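# Clamp the matching-width blank in the vise

## Task

Identify the plain metal blank whose width equals that of the dark setting master, and set it into the vise resting on both loose low parallel bars, which must finish standing upright between the jaws. Its entire long face must sit flush against the fixed jaw (the end block without hoses), and one short end must touch the work stop (the short rod between the jaws). The setting master and the other blanks must not end up clearly tipped over.

## Robot and tools

Robot: two six-joint arms, left_arm and right_arm, each ending in a two-finger parallel gripper with a camera on the wrist (cam_left_wrist and cam_right_wrist, both 896x504). A two-camera stand sits behind the arms. Loose objects may get an occasional small shove from outside. Anything that leaves the table, or is set down off it, fails the task.

Frames. The scene frame has its origin at table height, halfway between the nominal arm bases, with +z up, +x reaching out over the table, and left_arm on the +y side (not the same as image left/right). Measured bases: left_arm at (+0.014, +0.281, 0) m, quat_wxyz (+1.000, 0, 0, -0.019); right_arm at (+0.056, -0.369, 0) m, quat_wxyz (+1.000, 0, 0, +0.004). Each result reports an arm's end_effector_position (m), end_effector_quat_wxyz and velocities (m/s, rad/s) in that arm's own base frame; these can be a few centimetres off, more when reaching far. The reported point lies midway between the finger pads; fingertips extend 15.0 mm past it. Fingers point along gripper +z and close along gripper x. The housing starts 65 mm behind that point and is 146 mm long across the closing direction, 50 mm wide. A camera block on a post juts about 11 cm from the wrist-roll axis toward gripper -y and turns with the hand.

Row layout. Every command row is one flat list of 18 numbers covering both arms, even if one arm stays still: left_arm's 6 joint targets, then its gripper position, force_limit, speed; then the same 9 for right_arm. Joint order in rows and in every per-joint result list is: wrist roll, shoulder, waist, wrist pitch, forearm roll, elbow. Joint numbers are absolute target angles in radians (joint space, no frame), same convention as the Joint positions line. Allowed ranges in that order: wrist roll -6.283 to 6.283, shoulder -2.059 to 2.094, waist -6.283 to 6.283, wrist pitch -1.693 to 3.142, forearm roll -6.283 to 6.283, elbow -3.927 to 0.192. Real ends may differ by up to 0.010 rad; a target more than 0.010 beyond a range end and farther out than the present angle gets the call rejected, and one past the real end is clipped, with the note "joint sent to its limit". Per control step a target stays within 0.637 rad of the measured angle, and the gripper is capped at 1 m/s. Gripper numbers are scaled -1 to 1: position is an absolute opening (+1 = 108 mm gap, about -0.96 pads meet, -1 = close until blocked, used for gripping); force_limit runs from about 2.5 N per pad at -1 to 32 N at +1; speed runs 5 mm/s at -1 to 420 mm/s at +1. To leave a gripper unchanged, repeat its last three numbers (0 is a real command). After the fingers stop, new force or speed only applies if position changes by at least 0.01.

Tools.
execute_actions(actions, cameras): actions is a list of up to 15 tables; each table holds up to 15 rows, one row per 1/30 s step, the last row repeated to fill 15 steps. An empty actions list returns all images and the full state. cameras lists names, ["all"], or [].
move(target, speed, blend, blocking, cameras): target is one 18-number row or a list of up to 15 rows, absolute joint goals; all joints move together along joint-space paths (hand paths curve), with no obstacle avoidance. speed in rad/s (0.01 to 3.14, default 0.5) limits the joint with the largest travel; one value or one per target. blend (rad) rounds intermediate targets; 0 stops at each. blocking=false returns after about 0.5 s while motion continues; a new move replaces the running one. Finger values of the first row are sent at the start; later rows' finger values are applied once everything has come to rest there. The result adds a move: line (done, off_target, moving, held, fault) and possibly limits=held.
wait(seconds 0 to 10, cameras): let the scene run holding commands.
stop(cameras): brake a running move; fingers continue.
zoom_image(camera, region [x0,y0,x1,y1] in pixels from top-left, at most 504x504): closer view of the latest image.
show_instructions(): shows the reference job sheet images.
clear_fault(arm): clears a reported torque fault on left_arm or right_arm.
finished_scene(scene): ends the current scene; give its number.

Results. Joint positions, Joint velocities and Joint torques come in the joint order above (rad, rad/s, N m, positive toward larger angle; torques include arm weight and have offsets and noise). Joint targets shows what joints are driven toward now. Tool commands shows gripper commands. is_grasped = 1 means something stopped the fingers short; width_mm is the pad gap; force_n the per-pad force. "within noise" means the arm is still. "joint command not followed" means the arm-to-arm clearance check altered targets. MOTOR HOT warns of heating; OVER-TEMPERATURE FAULT brakes the arm for 30-60 s.

Avoid: hitting the table, vise or other arm hard; pressing arms together or closing a gripper on the other's fingers; dropping or releasing moving parts; knocking over the master, other blanks or the parallels. Contact torque at load limits (waist 46.2, shoulder 46.3, elbow 28.5, forearm roll 22.1, wrist pitch 10.9, wrist roll 10.7 N m, held weight included) or long stalls cause a torque fault that needs clear_fault. Slower moves hit more gently; aiming far past contact pushes harder. Wrist drives are weak and loose.

Each tool is called after "Emit:" as name(argument=value, ...), one argument or row to a line, values as JSON.

Reference images:

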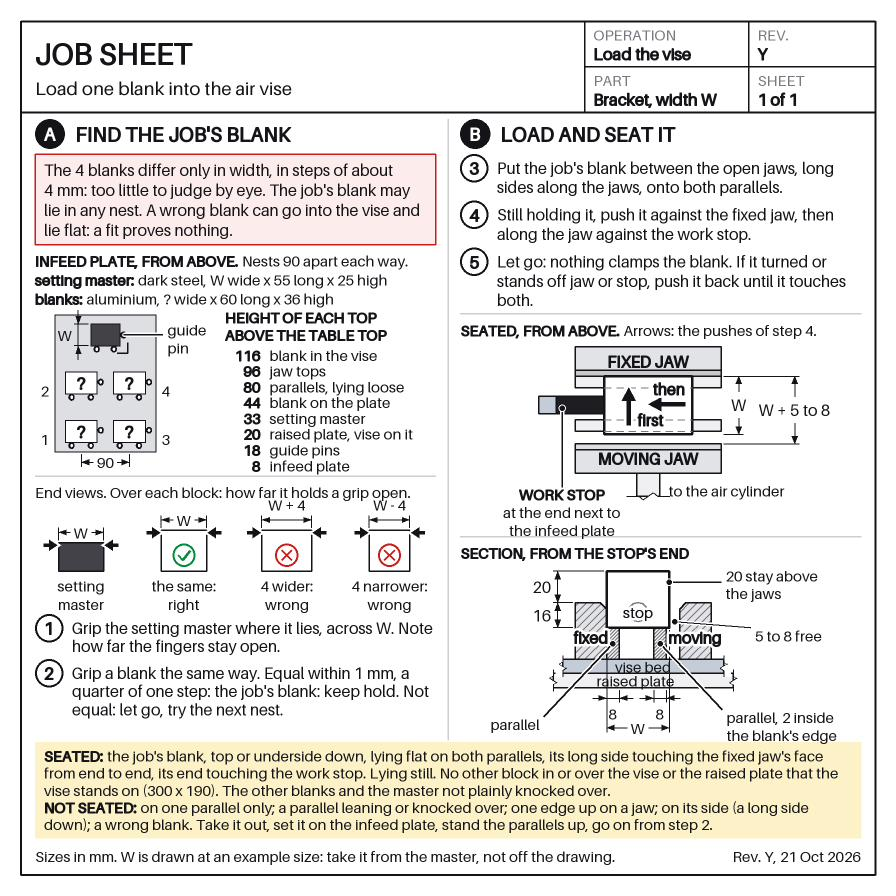

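## Session

Emit:
execute_actions(
  actions=[],
)

Scene clock: 0.00 s.
left_arm: end_effector_position=(+0.4462, +0.2991, +0.2383) width_mm=108.10 is_grasped=0 force_n=0.00 end_effector_quat_wxyz=(-0.542, +0.640, +0.459, +0.294) | right_arm: end_effector_position=(+0.2210, -0.1397, +0.2973) width_mm=108.10 is_grasped=0 force_n=0.00 end_effector_quat_wxyz=(-0.103, +0.022, +0.947, +0.302)
Joint names: [wrist roll, shoulder, waist, wrist pitch, forearm roll, elbow]
Joint positions: left_arm=[0.492 0.255 0.155 1.384 1.414 -1.062] | right_arm=[-1.564 -0.275 -0.832 1.887 0.27 -1.02]
Joint velocities: within noise
Joint torques (N m): no reading
Joint targets: left_arm=[0.492 0.255 0.155 1.384 1.414 -1.062] | right_arm=[-1.564 -0.275 -0.832 1.887 0.270 -1.020]
Tool commands: left_gripper/position=+1.0 left_gripper/force_limit=+1.0 left_gripper/speed=+1.0 right_gripper/position=+1.0 right_gripper/force_limit=+1.0 right_gripper/speed=+1.0

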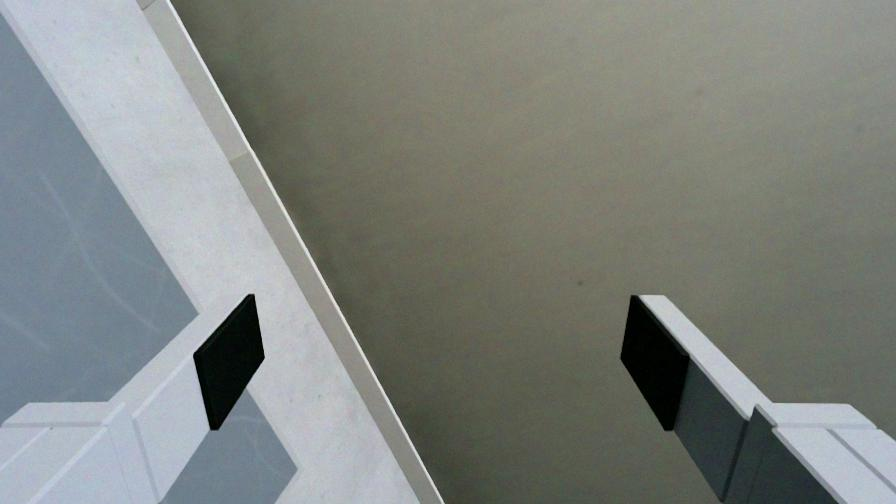

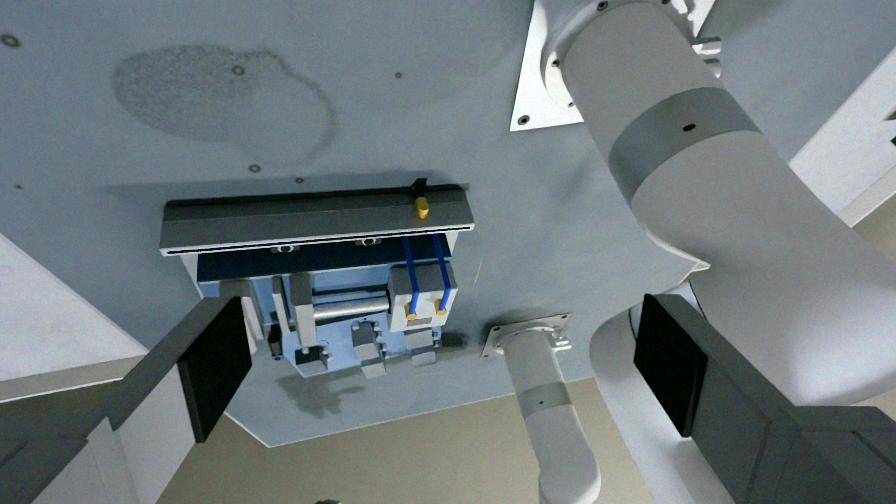

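Emit:
move(
  target=[0.492,0.255,0.155,1.384,1.414,-1.062,1,1,1,-1.636,0.023,0.7195,1.485,0,-1.508,1,1,1],
  cameras=["cam_right_wrist"],
  speed=0.8,
)

Emit:
zoom_image(
  camera="cam_right_wrist",
  region=[430, 100, 690, 300],
)

Scene clock: 9.90 s.
left_arm: end_effector_position=(+0.4461, +0.2992, +0.2385) width_mm=108.10 is_grasped=0 force_n=0.00 end_effector_quat_wxyz=(-0.542, +0.640, +0.459, +0.294) | right_arm: end_effector_position=(+0.3640, +0.3189, +0.3501) width_mm=108.10 is_grasped=0 force_n=0.00 end_effector_quat_wxyz=(+0.000, +0.707, -0.707, +0.000)
Joint names: [wrist roll, shoulder, waist, wrist pitch, forearm roll, elbow]
Joint positions: left_arm=[0.492 0.255 0.155 1.384 1.414 -1.062] | right_arm=[-1.636 0.023 0.719 1.485 0 -1.508]
Joint torques (N m): left_arm=[1.47 -38.72 6.02 2.76 -0.48 -13.8] | right_arm=[-1.48 -22.65 5.19 -6.42 -3.54 -23.2]
Joint targets: left_arm=[0.492 0.255 0.155 1.384 1.414 -1.062] | right_arm=[-1.636 0.023 0.720 1.485 0.000 -1.508]
move: done
Images, in order (width x height): cam_right_wrist 896x504.

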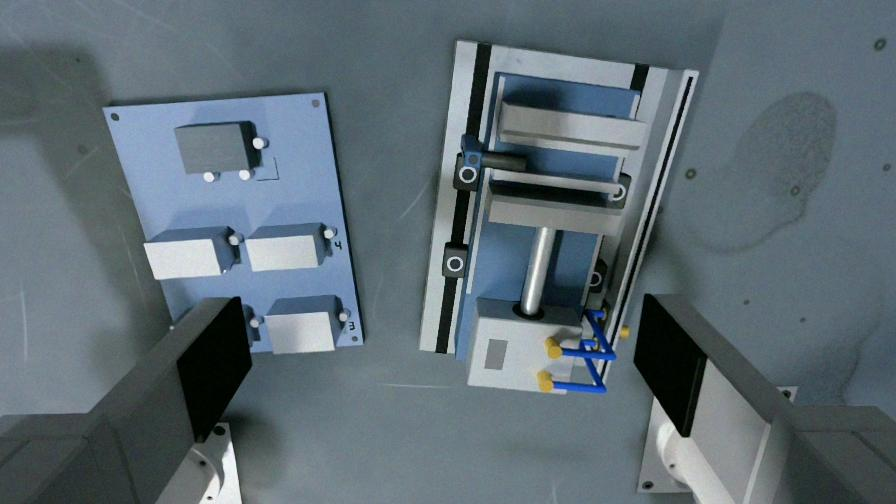

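Scaled by 1.938 from the camera's 896x504 image, which has a finer 1280x720 frame.

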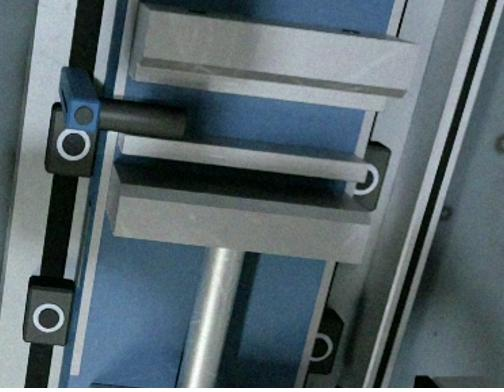

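Emit:
move(
  target=[0.492,0.255,0.155,1.384,1.414,-1.062,1,1,1,-3.032,0.659,0.9555,0.966,0,-1.625,1,1,1],
  cameras=["cam_right_wrist"],
  speed=0.8,
)

Scene clock: 22.20 s.
left_arm: end_effector_position=(+0.4461, +0.2992, +0.2385) width_mm=108.10 is_grasped=0 force_n=0.00 end_effector_quat_wxyz=(-0.542, +0.640, +0.459, +0.294) | right_arm: end_effector_position=(+0.3569, +0.5049, +0.0802) width_mm=108.10 is_grasped=0 force_n=0.00 end_effector_quat_wxyz=(+0.000, +1.000, +0.030, +0.000)
Joint names: [wrist roll, shoulder, waist, wrist pitch, forearm roll, elbow]
Joint positions: left_arm=[0.492 0.255 0.155 1.384 1.414 -1.062] | right_arm=[-3.032 0.659 0.955 0.966 0 -1.625]
Joint torques (N m): left_arm=[1.43 -38.6 6.02 2.74 -0.43 -12.84] | right_arm=[-1.41 -36.51 4.87 -6.31 -2.57 -22.29]
Joint targets: left_arm=[0.492 0.255 0.155 1.384 1.414 -1.062] | right_arm=[-3.032 0.659 0.956 0.966 0.000 -1.625]
move: done
Images, in order (width x height): cam_right_wrist 896x504.

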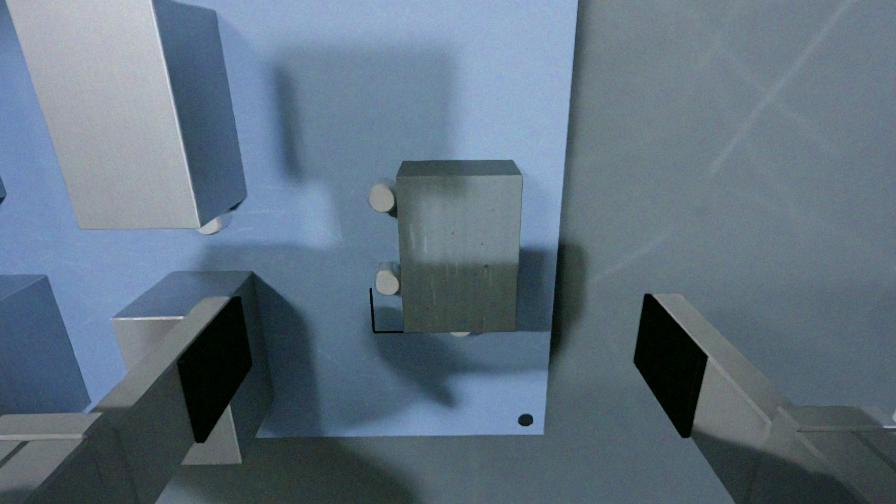

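Emit:
move(
  target=[
    [0.492,0.255,0.155,1.384,1.414,-1.062,1,1,1,-3.033,0.702,0.9544,0.964,0,-1.6661,0.45,0,0],
    [0.492,0.255,0.155,1.384,1.414,-1.062,1,1,1,-3.033,0.7546,0.9544,0.8987,0,-1.6533,0.45,0,0],
    [0.492,0.255,0.155,1.384,1.414,-1.062,1,1,1,-3.033,0.7546,0.9544,0.8987,0,-1.6533,-1,-1,-0.85],
  ],
  cameras=["cam_right_wrist"],
)

Scene clock: 38.33 s.
left_arm: end_effector_position=(+0.4461, +0.2992, +0.2385) width_mm=108.10 is_grasped=0 force_n=0.00 end_effector_quat_wxyz=(-0.542, +0.640, +0.459, +0.294) | right_arm: end_effector_position=(+0.3620, +0.5109, +0.0370) width_mm=38.88 is_grasped=1 force_n=10.31 end_effector_quat_wxyz=(+0.000, +1.000, +0.030, +0.000)
Joint names: [wrist roll, shoulder, waist, wrist pitch, forearm roll, elbow]
Joint positions: left_arm=[0.492 0.255 0.155 1.384 1.414 -1.062] | right_arm=[-3.033 0.755 0.954 0.899 0 -1.653]
Joint torques (N m): left_arm=[1.45 -38.51 5.9 2.72 -0.44 -12.76] | right_arm=[-1.4 -38.07 -4.35 -6.05 -1.7 -17.19]
Joint targets: left_arm=[0.492 0.255 0.155 1.384 1.414 -1.062] | right_arm=[-3.033 0.755 0.954 0.899 0.000 -1.653]
move: done
Images, in order (width x height): cam_right_wrist 896x504.

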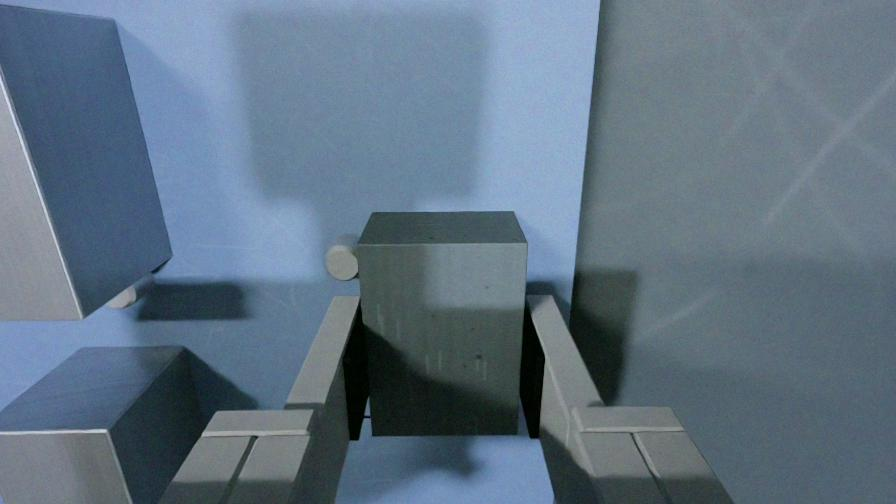

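Emit:
move(
  target=[
    [0.492,0.255,0.155,1.384,1.414,-1.062,1,1,1,-3.033,0.7546,0.9544,0.8987,0,-1.6533,0.4,-1,-0.6],
    [0.492,0.255,0.155,1.384,1.414,-1.062,1,1,1,-3.033,0.661,0.9544,1.0277,0,-1.6887,0.4,-1,-0.6],
    [0.492,0.255,0.155,1.384,1.414,-1.062,1,1,1,-2.810,0.1996,1.1768,0.7858,0,-0.9854,0.4,-1,-0.6],
  ],
  blend=[0,0.05,0],
  cameras=["cam_right_wrist"],
)

Scene clock: 69.57 s.
left_arm: end_effector_position=(+0.4461, +0.2992, +0.2385) width_mm=108.10 is_grasped=0 force_n=0.00 end_effector_quat_wxyz=(-0.542, +0.640, +0.459, +0.294) | right_arm: end_effector_position=(+0.1850, +0.4450, +0.1000) width_mm=75.00 is_grasped=0 force_n=0.00 end_effector_quat_wxyz=(+0.000, +1.000, +0.030, +0.000)
Joint names: [wrist roll, shoulder, waist, wrist pitch, forearm roll, elbow]
Joint positions: left_arm=[0.492 0.255 0.155 1.384 1.414 -1.062] | right_arm=[-2.81 0.2 1.177 0.786 0 -0.985]
Joint torques (N m): left_arm=[1.42 -38.57 5.91 2.77 -0.45 -12.78] | right_arm=[1.56 -37.22 5.01 -6.28 -0.76 -15.76]
Joint targets: left_arm=[0.492 0.255 0.155 1.384 1.414 -1.062] | right_arm=[-2.810 0.200 1.177 0.786 0.000 -0.985]
move: done
Images, in order (width x height): cam_right_wrist 896x504.

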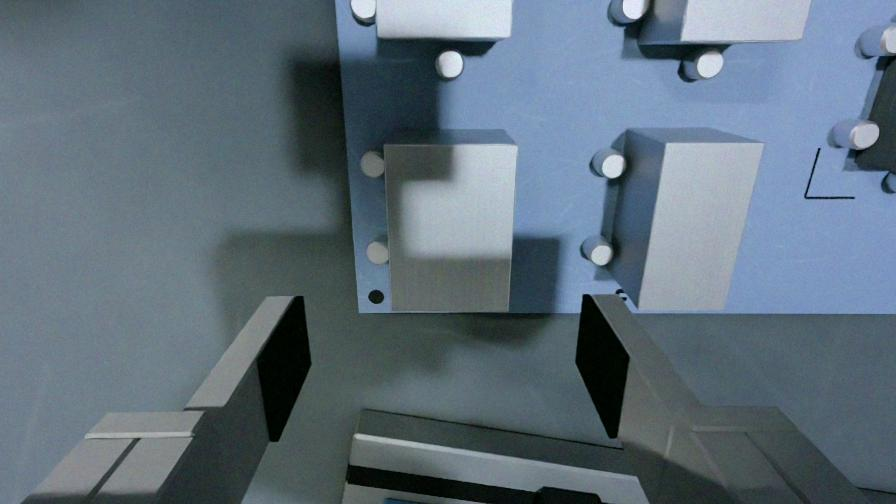

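Emit:
move(
  target=[0.492,0.255,0.155,1.384,1.414,-1.062,1,1,1,-2.7336,0.5101,1.2534,0.8717,0,-1.3818,0.4,-1,-0.6],
  cameras=["cam_right_wrist"],
)

Scene clock: 91.83 s.
left_arm: end_effector_position=(+0.4461, +0.2992, +0.2385) width_mm=108.10 is_grasped=0 force_n=0.00 end_effector_quat_wxyz=(-0.542, +0.640, +0.459, +0.294) | right_arm: end_effector_position=(+0.1790, +0.5450, +0.0801) width_mm=75.00 is_grasped=0 force_n=0.00 end_effector_quat_wxyz=(+0.000, +1.000, +0.030, +0.000)
Joint names: [wrist roll, shoulder, waist, wrist pitch, forearm roll, elbow]
Joint positions: left_arm=[0.492 0.255 0.155 1.384 1.414 -1.062] | right_arm=[-2.734 0.51 1.253 0.872 0 -1.382]
Joint torques (N m): left_arm=[1.36 -38.79 6.06 2.75 -0.38 -12.89] | right_arm=[1.5 -32.84 5.07 0.32 -0.12 -21.34]
Joint targets: left_arm=[0.492 0.255 0.155 1.384 1.414 -1.062] | right_arm=[-2.734 0.510 1.253 0.872 0.000 -1.382]
move: done
Images, in order (width x height): cam_right_wrist 896x504.

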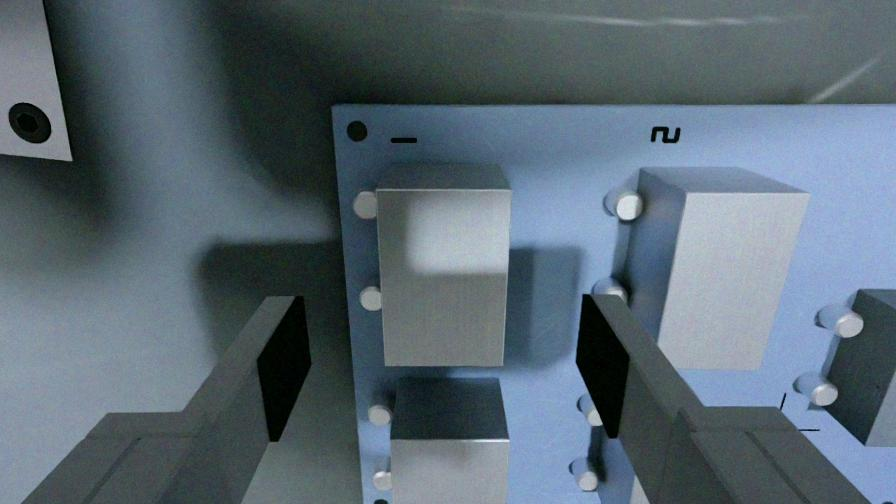

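Emit:
move(
  target=[
    [0.492,0.255,0.155,1.384,1.414,-1.062,1,1,1,-2.7336,0.5711,1.2534,0.7955,0,-1.3666,0.4,-1,-0.6],
    [0.492,0.255,0.155,1.384,1.414,-1.062,1,1,1,-2.7336,0.5711,1.2534,0.7955,0,-1.3666,-1,-1,-0.85],
  ],
  cameras=["cam_right_wrist"],
)

Scene clock: 104.00 s.
left_arm: end_effector_position=(+0.4461, +0.2992, +0.2385) width_mm=108.10 is_grasped=0 force_n=0.00 end_effector_quat_wxyz=(-0.542, +0.640, +0.459, +0.294) | right_arm: end_effector_position=(+0.1790, +0.5450, +0.0451) width_mm=38.95 is_grasped=0 force_n=11.27 end_effector_quat_wxyz=(+0.000, +1.000, +0.030, +0.000)
Joint names: [wrist roll, shoulder, waist, wrist pitch, forearm roll, elbow]
Joint positions: left_arm=[0.492 0.255 0.155 1.384 1.414 -1.062] | right_arm=[-2.734 0.571 1.253 0.795 0 -1.367]
Joint torques (N m): left_arm=[1.43 -38.59 5.89 2.76 -0.35 -12.75] | right_arm=[1.37 -33.59 4.7 -6.12 0.58 -16.01]
Joint targets: left_arm=[0.492 0.255 0.155 1.384 1.414 -1.062] | right_arm=[-2.734 0.571 1.253 0.795 0.000 -1.367]
move: done
Images, in order (width x height): cam_right_wrist 896x504.

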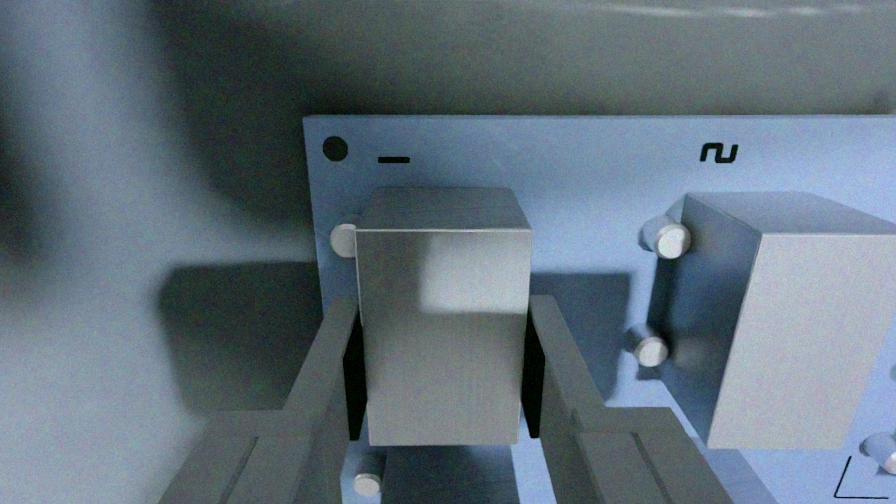

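Emit:
move(
  target=[
    [0.492,0.255,0.155,1.384,1.414,-1.062,1,1,1,-2.7336,0.5711,1.2534,0.7955,0,-1.3666,-0.98,0.2,-0.85],
    [0.492,0.255,0.155,1.384,1.414,-1.062,1,1,1,-2.7336,0.3692,1.2534,1.1623,0,-1.5315,-0.98,0.2,-0.85],
    [0.492,0.255,0.155,1.384,1.414,-1.062,1,1,1,-3.273,-0.2112,0.5839,1.0345,0,-0.8233,-0.98,0.2,-0.85],
  ],
  blend=[0,0.05,0],
  cameras=["cam_right_wrist"],
)

Emit:
zoom_image(
  camera="cam_right_wrist",
  region=[240, 120, 660, 500],
)

Scene clock: 129.17 s.
left_arm: end_effector_position=(+0.4461, +0.2992, +0.2385) width_mm=108.10 is_grasped=0 force_n=0.00 end_effector_quat_wxyz=(-0.542, +0.640, +0.459, +0.294) | right_arm: end_effector_position=(+0.3360, +0.2220, +0.2000) width_mm=38.68 is_grasped=1 force_n=26.07 end_effector_quat_wxyz=(+0.000, +0.999, -0.035, +0.000)
Joint names: [wrist roll, shoulder, waist, wrist pitch, forearm roll, elbow]
Joint positions: left_arm=[0.492 0.255 0.155 1.384 1.414 -1.062] | right_arm=[-3.273 -0.211 0.584 1.034 0 -0.823]
Joint torques (N m): left_arm=[1.41 -38.67 5.56 2.64 -0.2 -12.71] | right_arm=[-1.57 -29.39 -5.24 -6.65 1.54 -18.62]
Joint targets: left_arm=[0.492 0.255 0.155 1.384 1.414 -1.062] | right_arm=[-3.273 -0.211 0.584 1.034 0.000 -0.823]
move: done
Images, in order (width x height): cam_right_wrist 896x504.

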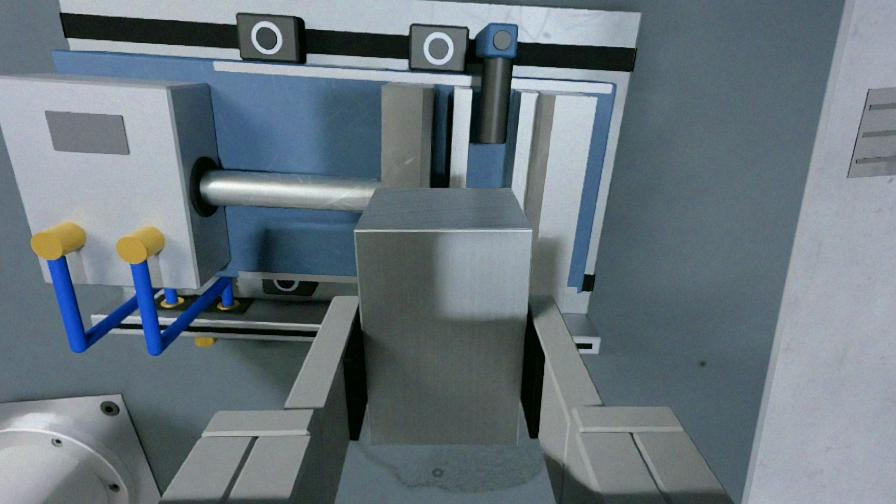

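Scaled by 1.200 from the camera's 896x504 image, which has a finer 1280x720 frame.

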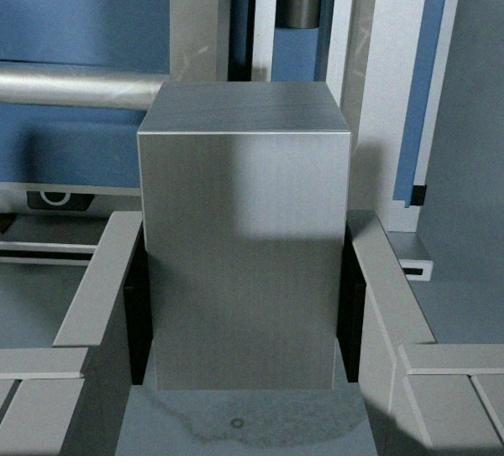

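Emit:
move(
  target=[0.492,0.255,0.155,1.384,1.414,-1.062,1,1,1,-3.263,-0.1434,0.5392,0.9283,0,-0.7849,-0.98,0.2,-0.85],
  cameras=["cam_right_wrist"],
)

Emit:
zoom_image(
  camera="cam_right_wrist",
  region=[340, 0, 600, 240],
)

Scene clock: 175.80 s.
left_arm: end_effector_position=(+0.4461, +0.2992, +0.2385) width_mm=108.10 is_grasped=0 force_n=0.00 end_effector_quat_wxyz=(-0.542, +0.640, +0.459, +0.294) | right_arm: end_effector_position=(+0.3509, +0.2100, +0.1651) width_mm=38.68 is_grasped=1 force_n=26.07 end_effector_quat_wxyz=(+0.000, +0.998, -0.062, +0.000)
Joint names: [wrist roll, shoulder, waist, wrist pitch, forearm roll, elbow]
Joint positions: left_arm=[0.492 0.255 0.155 1.384 1.414 -1.062] | right_arm=[-3.263 -0.143 0.539 0.928 0 -0.785]
Joint torques (N m): left_arm=[1.49 -38.44 5.78 2.74 -0.19 -12.71] | right_arm=[0.84 -18.21 -4.92 -6.57 2.24 -17.8]
Joint targets: left_arm=[0.492 0.255 0.155 1.384 1.414 -1.062] | right_arm=[-3.263 -0.143 0.539 0.928 0.000 -0.785]
move: done
Images, in order (width x height): cam_right_wrist 896x504.

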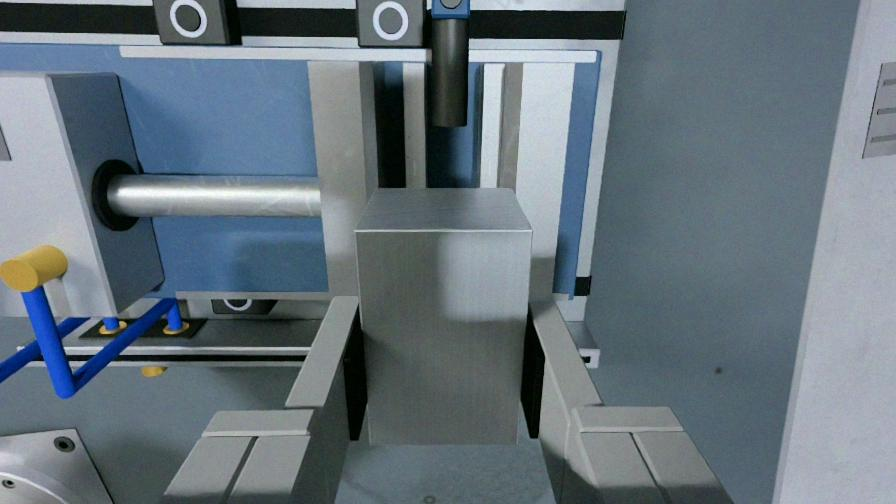

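Scaled by 1.938 from the camera's 896x504 image, which has a finer 1280x720 frame.

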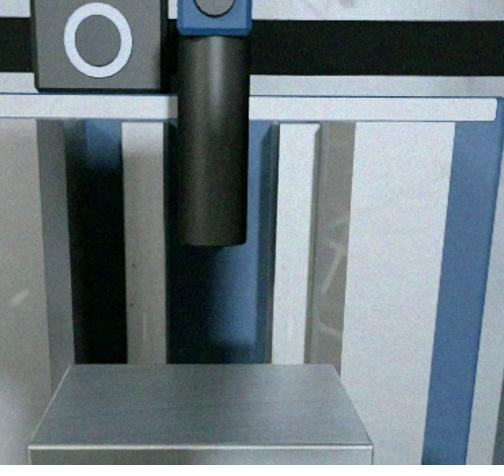

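Emit:
move(
  target=[0.492,0.255,0.155,1.384,1.414,-1.062,1,1,1,-3.263,-0.0675,0.5392,0.7951,0,-0.7276,-0.98,0.2,-0.85],
  cameras=["cam_right_wrist"],
  speed=0.15,
)

Emit:
zoom_image(
  camera="cam_right_wrist",
  region=[320, 0, 580, 240],
)

Scene clock: 202.60 s.
left_arm: end_effector_position=(+0.4461, +0.2992, +0.2385) width_mm=108.10 is_grasped=0 force_n=0.00 end_effector_quat_wxyz=(-0.542, +0.640, +0.459, +0.294) | right_arm: end_effector_position=(+0.3510, +0.2100, +0.1220) width_mm=38.68 is_grasped=1 force_n=26.07 end_effector_quat_wxyz=(+0.000, +0.998, -0.062, +0.000)
Joint names: [wrist roll, shoulder, waist, wrist pitch, forearm roll, elbow]
Joint positions: left_arm=[0.492 0.255 0.155 1.384 1.414 -1.062] | right_arm=[-3.263 -0.068 0.539 0.795 0 -0.728]
Joint torques (N m): left_arm=[1.4 -38.59 5.59 2.75 -0.17 -12.81] | right_arm=[0.89 -19.09 -4.92 -6.66 2.43 -16.71]
Joint targets: left_arm=[0.492 0.255 0.155 1.384 1.414 -1.062] | right_arm=[-3.263 -0.068 0.539 0.795 0.000 -0.728]
move: done
Images, in order (width x height): cam_right_wrist 896x504.

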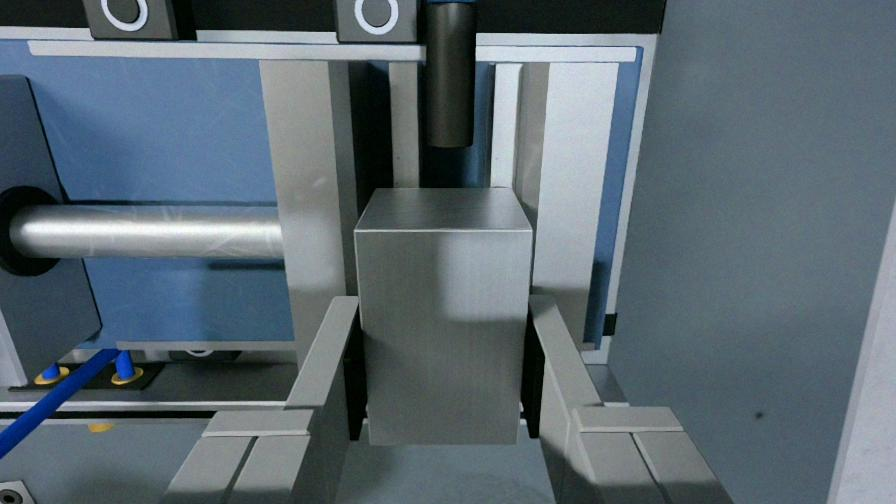

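Scaled by 1.938 from the camera's 896x504 image, which has a finer 1280x720 frame.

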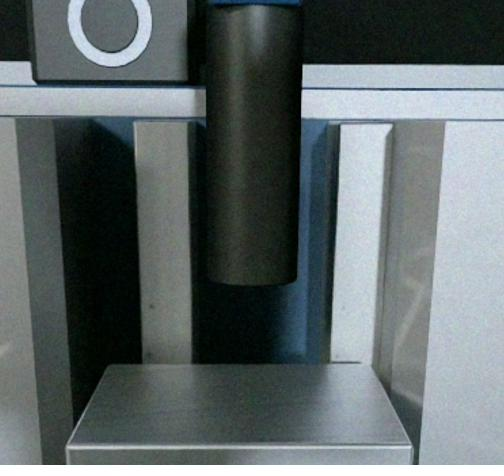

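Emit:
move(
  target=[0.492,0.255,0.155,1.384,1.414,-1.062,1,1,1,-3.2660,-0.0564,0.5362,0.7863,0,-0.7299,-0.98,0.2,-0.85],
  speed=0.05,
)

Emit:
move(
  target=[0.492,0.255,0.155,1.384,1.414,-1.062,1,1,1,-3.2668,-0.0551,0.5354,0.7865,0,-0.7313,-0.98,0.2,-0.85],
  speed=0.03,
)

Emit:
move(
  target=[0.492,0.255,0.155,1.384,1.414,-1.062,1,1,1,-3.2675,-0.0538,0.5347,0.7866,0,-0.7327,-0.98,0.2,-0.85],
  speed=0.03,
  cameras=["cam_right_wrist"],
)

Scene clock: 226.60 s.
left_arm: end_effector_position=(+0.4461, +0.2992, +0.2385) width_mm=108.10 is_grasped=0 force_n=0.00 end_effector_quat_wxyz=(-0.542, +0.640, +0.459, +0.294) | right_arm: end_effector_position=(+0.3529, +0.2097, +0.1190) width_mm=38.68 is_grasped=1 force_n=26.05 end_effector_quat_wxyz=(+0.000, +0.998, -0.062, +0.000)
Joint names: [wrist roll, shoulder, waist, wrist pitch, forearm roll, elbow]
Joint positions: left_arm=[0.492 0.255 0.155 1.384 1.414 -1.062] | right_arm=[-3.266 -0.056 0.536 0.786 0 -0.73]
Joint torques (N m): left_arm=[1.35 -38.56 5.61 2.72 -0.12 -12.8] | right_arm=[-0.89 -18.76 -5.36 -6.94 2.4 -22.12]
Joint targets: left_arm=[0.492 0.255 0.155 1.384 1.414 -1.062] | right_arm=[-3.266 -0.056 0.536 0.786 0.000 -0.730]
move: done

Scene clock: 227.30 s.
left_arm: end_effector_position=(+0.4461, +0.2992, +0.2385) width_mm=108.10 is_grasped=0 force_n=0.00 end_effector_quat_wxyz=(-0.542, +0.640, +0.459, +0.294) | right_arm: end_effector_position=(+0.3534, +0.2097, +0.1189) width_mm=38.68 is_grasped=1 force_n=26.72 end_effector_quat_wxyz=(+0.000, +0.998, -0.062, +0.000)
Joint names: [wrist roll, shoulder, waist, wrist pitch, forearm roll, elbow]
Joint positions: left_arm=[0.492 0.255 0.155 1.384 1.414 -1.062] | right_arm=[-3.267 -0.055 0.535 0.786 0 -0.731]
Joint torques (N m): left_arm=[1.39 -38.63 5.65 2.77 -0.24 -12.72] | right_arm=[-0.91 -18.7 -10.08 -5.21 0.63 -25.52]
Joint targets: left_arm=[0.492 0.255 0.155 1.384 1.414 -1.062] | right_arm=[-3.267 -0.055 0.535 0.786 0.000 -0.731]
move: done

Scene clock: 228.00 s.
left_arm: end_effector_position=(+0.4461, +0.2992, +0.2385) width_mm=108.10 is_grasped=0 force_n=0.00 end_effector_quat_wxyz=(-0.542, +0.640, +0.459, +0.294) | right_arm: end_effector_position=(+0.3538, +0.2096, +0.1189) width_mm=38.68 is_grasped=1 force_n=27.06 end_effector_quat_wxyz=(+0.000, +0.998, -0.062, +0.000)
Joint names: [wrist roll, shoulder, waist, wrist pitch, forearm roll, elbow]
Joint positions: left_arm=[0.492 0.255 0.155 1.384 1.414 -1.062] | right_arm=[-3.267 -0.054 0.535 0.787 0 -0.733]
Joint torques (N m): left_arm=[1.37 -38.67 5.62 2.72 -0.21 -12.85] | right_arm=[-0.85 -16.36 -14.11 -6.06 -1.88 -27.85]
Joint targets: left_arm=[0.492 0.255 0.155 1.384 1.414 -1.062] | right_arm=[-3.268 -0.054 0.535 0.787 0.000 -0.733]
move: done
Images, in order (width x height): cam_right_wrist 896x504.

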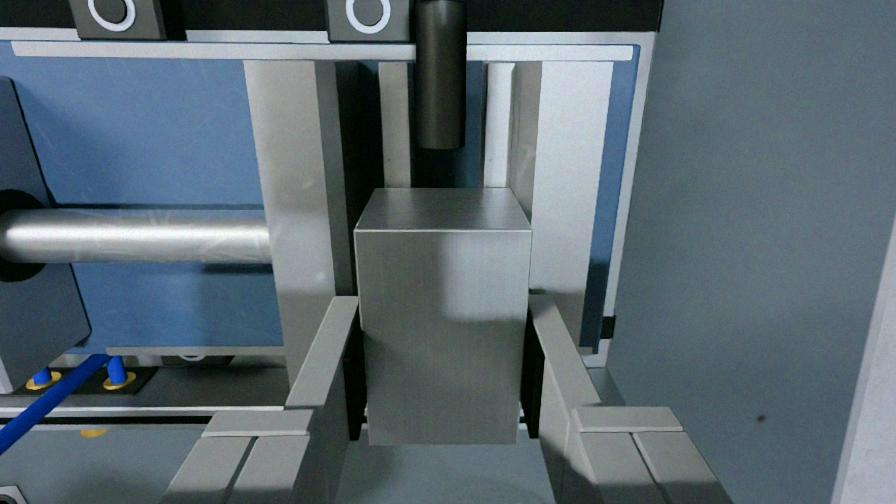

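Emit:
move(
  target=[0.492,0.255,0.155,1.384,1.414,-1.062,1,1,1,-3.2494,-0.0371,0.5528,0.7886,0,-0.7513,-0.98,0.2,-0.85],
  speed=0.03,
  cameras=["cam_right_wrist"],
)

Emit:
zoom_image(
  camera="cam_right_wrist",
  region=[320, 40, 580, 280],
)

Scene clock: 240.57 s.
left_arm: end_effector_position=(+0.4461, +0.2992, +0.2385) width_mm=108.10 is_grasped=0 force_n=0.00 end_effector_quat_wxyz=(-0.542, +0.640, +0.459, +0.294) | right_arm: end_effector_position=(+0.3545, +0.2186, +0.1188) width_mm=38.68 is_grasped=1 force_n=26.56 end_effector_quat_wxyz=(+0.000, +0.998, -0.062, +0.000)
Joint names: [wrist roll, shoulder, waist, wrist pitch, forearm roll, elbow]
Joint positions: left_arm=[0.492 0.255 0.155 1.384 1.414 -1.062] | right_arm=[-3.249 -0.037 0.553 0.788 0 -0.751]
Joint torques (N m): left_arm=[1.37 -38.45 5.4 2.66 -0.15 -12.72] | right_arm=[1 -22.02 3.75 -2.61 1.81 -26.74]
Joint targets: left_arm=[0.492 0.255 0.155 1.384 1.414 -1.062] | right_arm=[-3.249 -0.037 0.553 0.789 0.000 -0.751]
move: done
Images, in order (width x height): cam_right_wrist 896x504.

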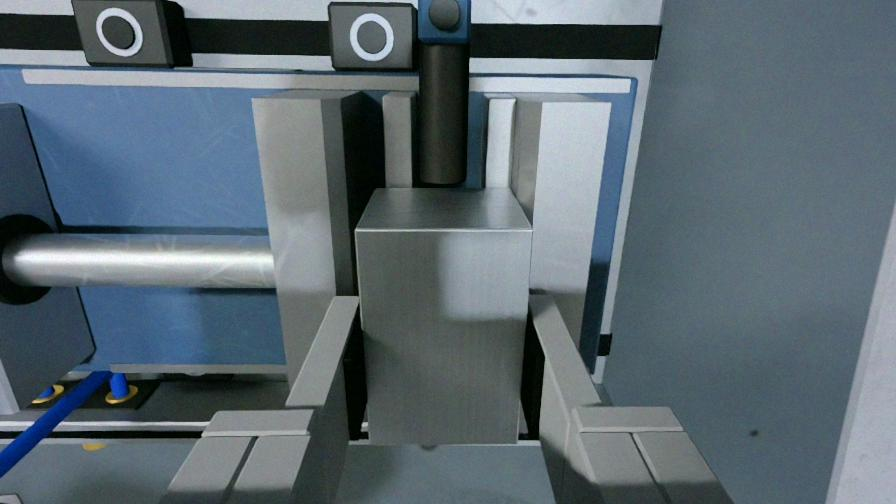

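Scaled by 1.938 from the camera's 896x504 image, which has a finer 1280x720 frame.

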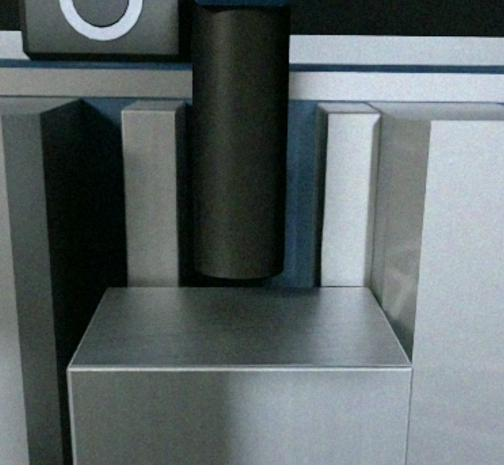

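Emit:
move(
  target=[0.492,0.255,0.155,1.384,1.414,-1.062,1,1,1,-3.2465,-0.0341,0.5557,0.7889,0,-0.7546,-0.98,0.2,-0.85],
  speed=0.03,
)

Emit:
move(
  target=[0.492,0.255,0.155,1.384,1.414,-1.062,1,1,1,-3.2446,-0.0321,0.5576,0.7892,0,-0.7568,-0.98,0.2,-0.85],
  speed=0.03,
)

Emit:
move(
  target=[0.492,0.255,0.155,1.384,1.414,-1.062,1,1,1,-3.2432,-0.0307,0.5589,0.7893,0,-0.7584,-0.98,0.2,-0.85],
  speed=0.03,
  cameras=["cam_right_wrist"],
)

Emit:
zoom_image(
  camera="cam_right_wrist",
  region=[320, 40, 580, 280],
)

Scene clock: 254.67 s.
left_arm: end_effector_position=(+0.4461, +0.2992, +0.2385) width_mm=108.10 is_grasped=0 force_n=0.00 end_effector_quat_wxyz=(-0.542, +0.640, +0.459, +0.294) | right_arm: end_effector_position=(+0.3545, +0.2201, +0.1187) width_mm=38.68 is_grasped=1 force_n=26.14 end_effector_quat_wxyz=(+0.000, +0.998, -0.062, +0.000)
Joint names: [wrist roll, shoulder, waist, wrist pitch, forearm roll, elbow]
Joint positions: left_arm=[0.492 0.255 0.155 1.384 1.414 -1.062] | right_arm=[-3.247 -0.034 0.556 0.789 0 -0.755]
Joint torques (N m): left_arm=[1.36 -38.54 5.47 2.76 -0.08 -12.72] | right_arm=[1.23 -21.33 4.16 -1.96 2.34 -25.5]
Joint targets: left_arm=[0.492 0.255 0.155 1.384 1.414 -1.062] | right_arm=[-3.247 -0.034 0.556 0.789 0.000 -0.755]
move: done

Scene clock: 255.37 s.
left_arm: end_effector_position=(+0.4461, +0.2992, +0.2385) width_mm=108.10 is_grasped=0 force_n=0.00 end_effector_quat_wxyz=(-0.542, +0.640, +0.459, +0.294) | right_arm: end_effector_position=(+0.3546, +0.2211, +0.1187) width_mm=38.68 is_grasped=1 force_n=26.11 end_effector_quat_wxyz=(+0.000, +0.998, -0.062, +0.000)
Joint names: [wrist roll, shoulder, waist, wrist pitch, forearm roll, elbow]
Joint positions: left_arm=[0.492 0.255 0.155 1.384 1.414 -1.062] | right_arm=[-3.245 -0.032 0.558 0.789 0 -0.757]
Joint torques (N m): left_arm=[1.48 -38.5 5.47 2.72 -0.17 -12.74] | right_arm=[1.26 -20.99 4.33 -1.57 2.35 -24.87]
Joint targets: left_arm=[0.492 0.255 0.155 1.384 1.414 -1.062] | right_arm=[-3.245 -0.032 0.558 0.789 0.000 -0.757]
move: done

Scene clock: 256.07 s.
left_arm: end_effector_position=(+0.4461, +0.2992, +0.2385) width_mm=108.10 is_grasped=0 force_n=0.00 end_effector_quat_wxyz=(-0.542, +0.640, +0.459, +0.294) | right_arm: end_effector_position=(+0.3547, +0.2218, +0.1187) width_mm=38.68 is_grasped=1 force_n=26.11 end_effector_quat_wxyz=(+0.000, +0.998, -0.062, +0.000)
Joint names: [wrist roll, shoulder, waist, wrist pitch, forearm roll, elbow]
Joint positions: left_arm=[0.492 0.255 0.155 1.384 1.414 -1.062] | right_arm=[-3.243 -0.031 0.559 0.789 0 -0.758]
Joint torques (N m): left_arm=[1.39 -38.63 5.43 2.72 -0.13 -12.74] | right_arm=[1.23 -21.08 4.36 -1.55 2.39 -24.78]
Joint targets: left_arm=[0.492 0.255 0.155 1.384 1.414 -1.062] | right_arm=[-3.243 -0.031 0.559 0.789 0.000 -0.758]
move: done
Images, in order (width x height): cam_right_wrist 896x504.

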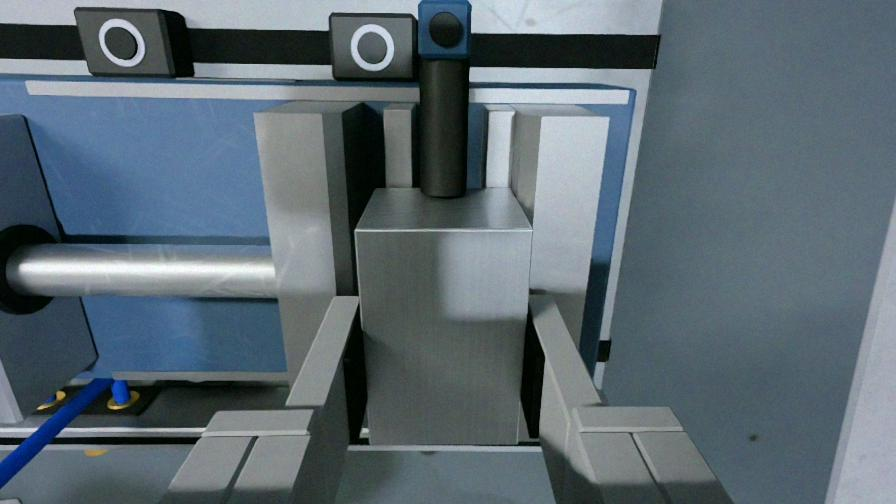

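Scaled by 1.938 from the camera's 896x504 image, which has a finer 1280x720 frame.

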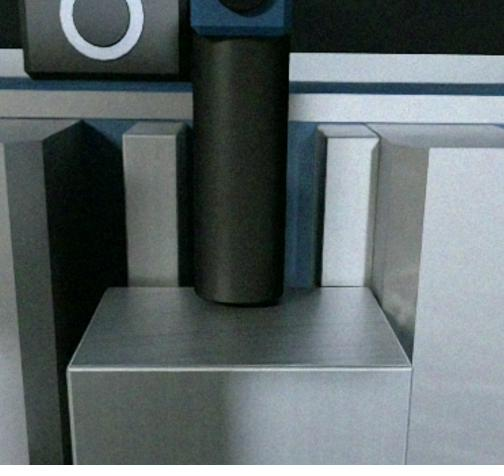

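Emit:
move(
  target=[0.492,0.255,0.155,1.384,1.414,-1.062,1,1,1,-3.2417,-0.0291,0.5604,0.7895,0,-0.7602,-0.98,0.2,-0.85],
  speed=0.03,
)

Emit:
move(
  target=[0.492,0.255,0.155,1.384,1.414,-1.062,1,1,1,-3.2402,-0.0276,0.5619,0.7897,0,-0.7618,-0.98,0.2,-0.85],
  speed=0.03,
)

Emit:
move(
  target=[0.492,0.255,0.155,1.384,1.414,-1.062,1,1,1,-3.2387,-0.0260,0.5634,0.7899,0,-0.7635,-0.98,0.2,-0.85],
  speed=0.03,
  cameras=["cam_right_wrist"],
)

Emit:
zoom_image(
  camera="cam_right_wrist",
  region=[320, 40, 580, 280],
)

Scene clock: 270.10 s.
left_arm: end_effector_position=(+0.4461, +0.2992, +0.2385) width_mm=108.10 is_grasped=0 force_n=0.00 end_effector_quat_wxyz=(-0.542, +0.640, +0.459, +0.294) | right_arm: end_effector_position=(+0.3548, +0.2226, +0.1187) width_mm=38.68 is_grasped=1 force_n=26.10 end_effector_quat_wxyz=(+0.000, +0.998, -0.062, +0.000)
Joint names: [wrist roll, shoulder, waist, wrist pitch, forearm roll, elbow]
Joint positions: left_arm=[0.492 0.255 0.155 1.384 1.414 -1.062] | right_arm=[-3.242 -0.029 0.56 0.789 0 -0.76]
Joint torques (N m): left_arm=[1.33 -38.69 5.39 2.69 -0.12 -12.82] | right_arm=[1.26 -21.1 4.39 -1.43 2.39 -24.77]
Joint targets: left_arm=[0.492 0.255 0.155 1.384 1.414 -1.062] | right_arm=[-3.242 -0.029 0.560 0.790 0.000 -0.760]
move: done

Scene clock: 270.80 s.
left_arm: end_effector_position=(+0.4461, +0.2992, +0.2385) width_mm=108.10 is_grasped=0 force_n=0.00 end_effector_quat_wxyz=(-0.542, +0.640, +0.459, +0.294) | right_arm: end_effector_position=(+0.3548, +0.2234, +0.1186) width_mm=38.68 is_grasped=1 force_n=26.10 end_effector_quat_wxyz=(+0.000, +0.998, -0.062, +0.000)
Joint names: [wrist roll, shoulder, waist, wrist pitch, forearm roll, elbow]
Joint positions: left_arm=[0.492 0.255 0.155 1.384 1.414 -1.062] | right_arm=[-3.24 -0.028 0.562 0.79 0 -0.762]
Joint torques (N m): left_arm=[1.36 -38.56 5.31 2.8 -0.12 -12.77] | right_arm=[1.15 -19.87 7.13 -2.51 2.48 -24.86]
Joint targets: left_arm=[0.492 0.255 0.155 1.384 1.414 -1.062] | right_arm=[-3.240 -0.028 0.562 0.790 0.000 -0.762]
move: done

Scene clock: 271.50 s.
left_arm: end_effector_position=(+0.4461, +0.2992, +0.2385) width_mm=108.10 is_grasped=0 force_n=0.00 end_effector_quat_wxyz=(-0.542, +0.640, +0.459, +0.294) | right_arm: end_effector_position=(+0.3548, +0.2241, +0.1186) width_mm=38.68 is_grasped=1 force_n=27.27 end_effector_quat_wxyz=(+0.000, +0.998, -0.062, +0.000)
Joint names: [wrist roll, shoulder, waist, wrist pitch, forearm roll, elbow]
Joint positions: left_arm=[0.492 0.255 0.155 1.384 1.414 -1.062] | right_arm=[-3.239 -0.026 0.563 0.79 0 -0.763]
Joint torques (N m): left_arm=[1.38 -38.47 5.29 2.77 -0.14 -12.8] | right_arm=[0.89 -17.69 8.18 -5.8 2.39 -27.72]
Joint targets: left_arm=[0.492 0.255 0.155 1.384 1.414 -1.062] | right_arm=[-3.239 -0.026 0.563 0.790 0.000 -0.763]
move: done
Images, in order (width x height): cam_right_wrist 896x504.

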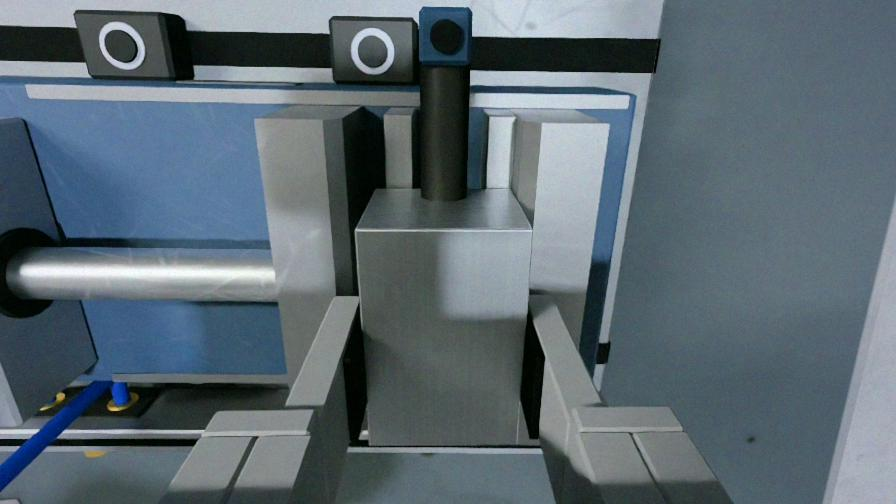

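Scaled by 1.938 from the camera's 896x504 image, which has a finer 1280x720 frame.

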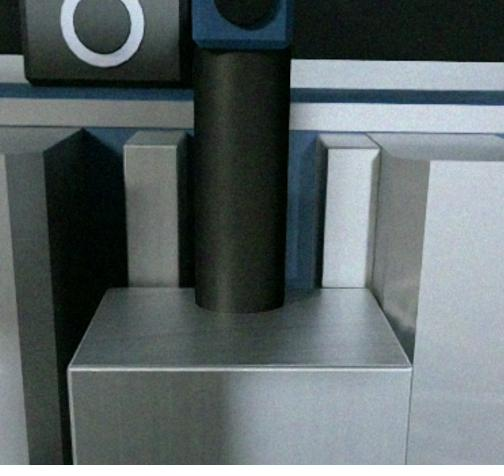

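Emit:
move(
  target=[0.492,0.255,0.155,1.384,1.414,-1.062,1,1,1,-3.2395,-0.0252,0.5626,0.7873,0,-0.7617,-0.98,0.2,-0.85],
  speed=0.03,
)

Emit:
move(
  target=[0.492,0.255,0.155,1.384,1.414,-1.062,1,1,1,-3.2395,-0.0238,0.5626,0.7851,0,-0.7609,-0.98,0.2,-0.85],
  speed=0.03,
)

Emit:
move(
  target=[0.492,0.255,0.155,1.384,1.414,-1.062,1,1,1,-3.2395,-0.0228,0.5626,0.7835,0,-0.7603,-0.98,0.2,-0.85],
  speed=0.03,
  cameras=["cam_right_wrist"],
)

Emit:
zoom_image(
  camera="cam_right_wrist",
  region=[320, 60, 580, 300],
)

Scene clock: 286.13 s.
left_arm: end_effector_position=(+0.4461, +0.2992, +0.2385) width_mm=108.10 is_grasped=0 force_n=0.00 end_effector_quat_wxyz=(-0.542, +0.640, +0.459, +0.294) | right_arm: end_effector_position=(+0.3548, +0.2238, +0.1178) width_mm=38.68 is_grasped=1 force_n=26.99 end_effector_quat_wxyz=(+0.000, +0.998, -0.062, +0.000)
Joint names: [wrist roll, shoulder, waist, wrist pitch, forearm roll, elbow]
Joint positions: left_arm=[0.492 0.255 0.155 1.384 1.414 -1.062] | right_arm=[-3.239 -0.025 0.563 0.787 0 -0.762]
Joint torques (N m): left_arm=[1.38 -38.5 5.45 2.67 -0.03 -12.76] | right_arm=[-0.85 -18.81 -5.1 -13.61 2.43 -21.31]
Joint targets: left_arm=[0.492 0.255 0.155 1.384 1.414 -1.062] | right_arm=[-3.240 -0.025 0.563 0.787 0.000 -0.762]
move: done

Scene clock: 286.83 s.
left_arm: end_effector_position=(+0.4461, +0.2992, +0.2385) width_mm=108.10 is_grasped=0 force_n=0.00 end_effector_quat_wxyz=(-0.542, +0.640, +0.459, +0.294) | right_arm: end_effector_position=(+0.3548, +0.2237, +0.1171) width_mm=38.68 is_grasped=1 force_n=27.00 end_effector_quat_wxyz=(+0.000, +0.998, -0.062, +0.000)
Joint names: [wrist roll, shoulder, waist, wrist pitch, forearm roll, elbow]
Joint positions: left_arm=[0.492 0.255 0.155 1.384 1.414 -1.062] | right_arm=[-3.24 -0.024 0.563 0.785 0 -0.761]
Joint torques (N m): left_arm=[1.34 -38.65 5.29 2.66 -0.09 -12.74] | right_arm=[-0.88 -18.34 -3.97 -13.11 2.34 -20.77]
Joint targets: left_arm=[0.492 0.255 0.155 1.384 1.414 -1.062] | right_arm=[-3.240 -0.024 0.563 0.785 0.000 -0.761]
move: done

Scene clock: 287.53 s.
left_arm: end_effector_position=(+0.4461, +0.2992, +0.2385) width_mm=108.10 is_grasped=0 force_n=0.00 end_effector_quat_wxyz=(-0.542, +0.640, +0.459, +0.294) | right_arm: end_effector_position=(+0.3548, +0.2237, +0.1166) width_mm=38.68 is_grasped=1 force_n=27.08 end_effector_quat_wxyz=(+0.000, +0.998, -0.062, +0.000)
Joint names: [wrist roll, shoulder, waist, wrist pitch, forearm roll, elbow]
Joint positions: left_arm=[0.492 0.255 0.155 1.384 1.414 -1.062] | right_arm=[-3.24 -0.023 0.563 0.784 0 -0.76]
Joint torques (N m): left_arm=[1.4 -38.54 5.41 2.73 -0.03 -12.74] | right_arm=[-0.83 -14.44 -2.42 -14.15 2.21 -19.82]
Joint targets: left_arm=[0.492 0.255 0.155 1.384 1.414 -1.062] | right_arm=[-3.240 -0.023 0.563 0.783 0.000 -0.760]
move: done
Images, in order (width x height): cam_right_wrist 896x504.

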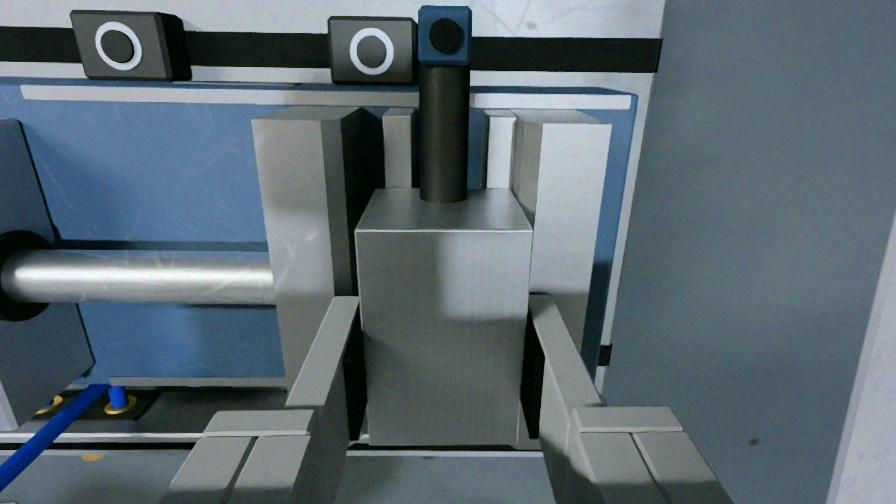

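Scaled by 1.938 from the camera's 896x504 image, which has a finer 1280x720 frame.

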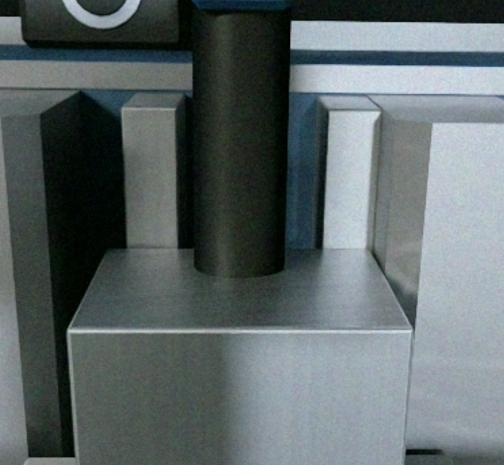

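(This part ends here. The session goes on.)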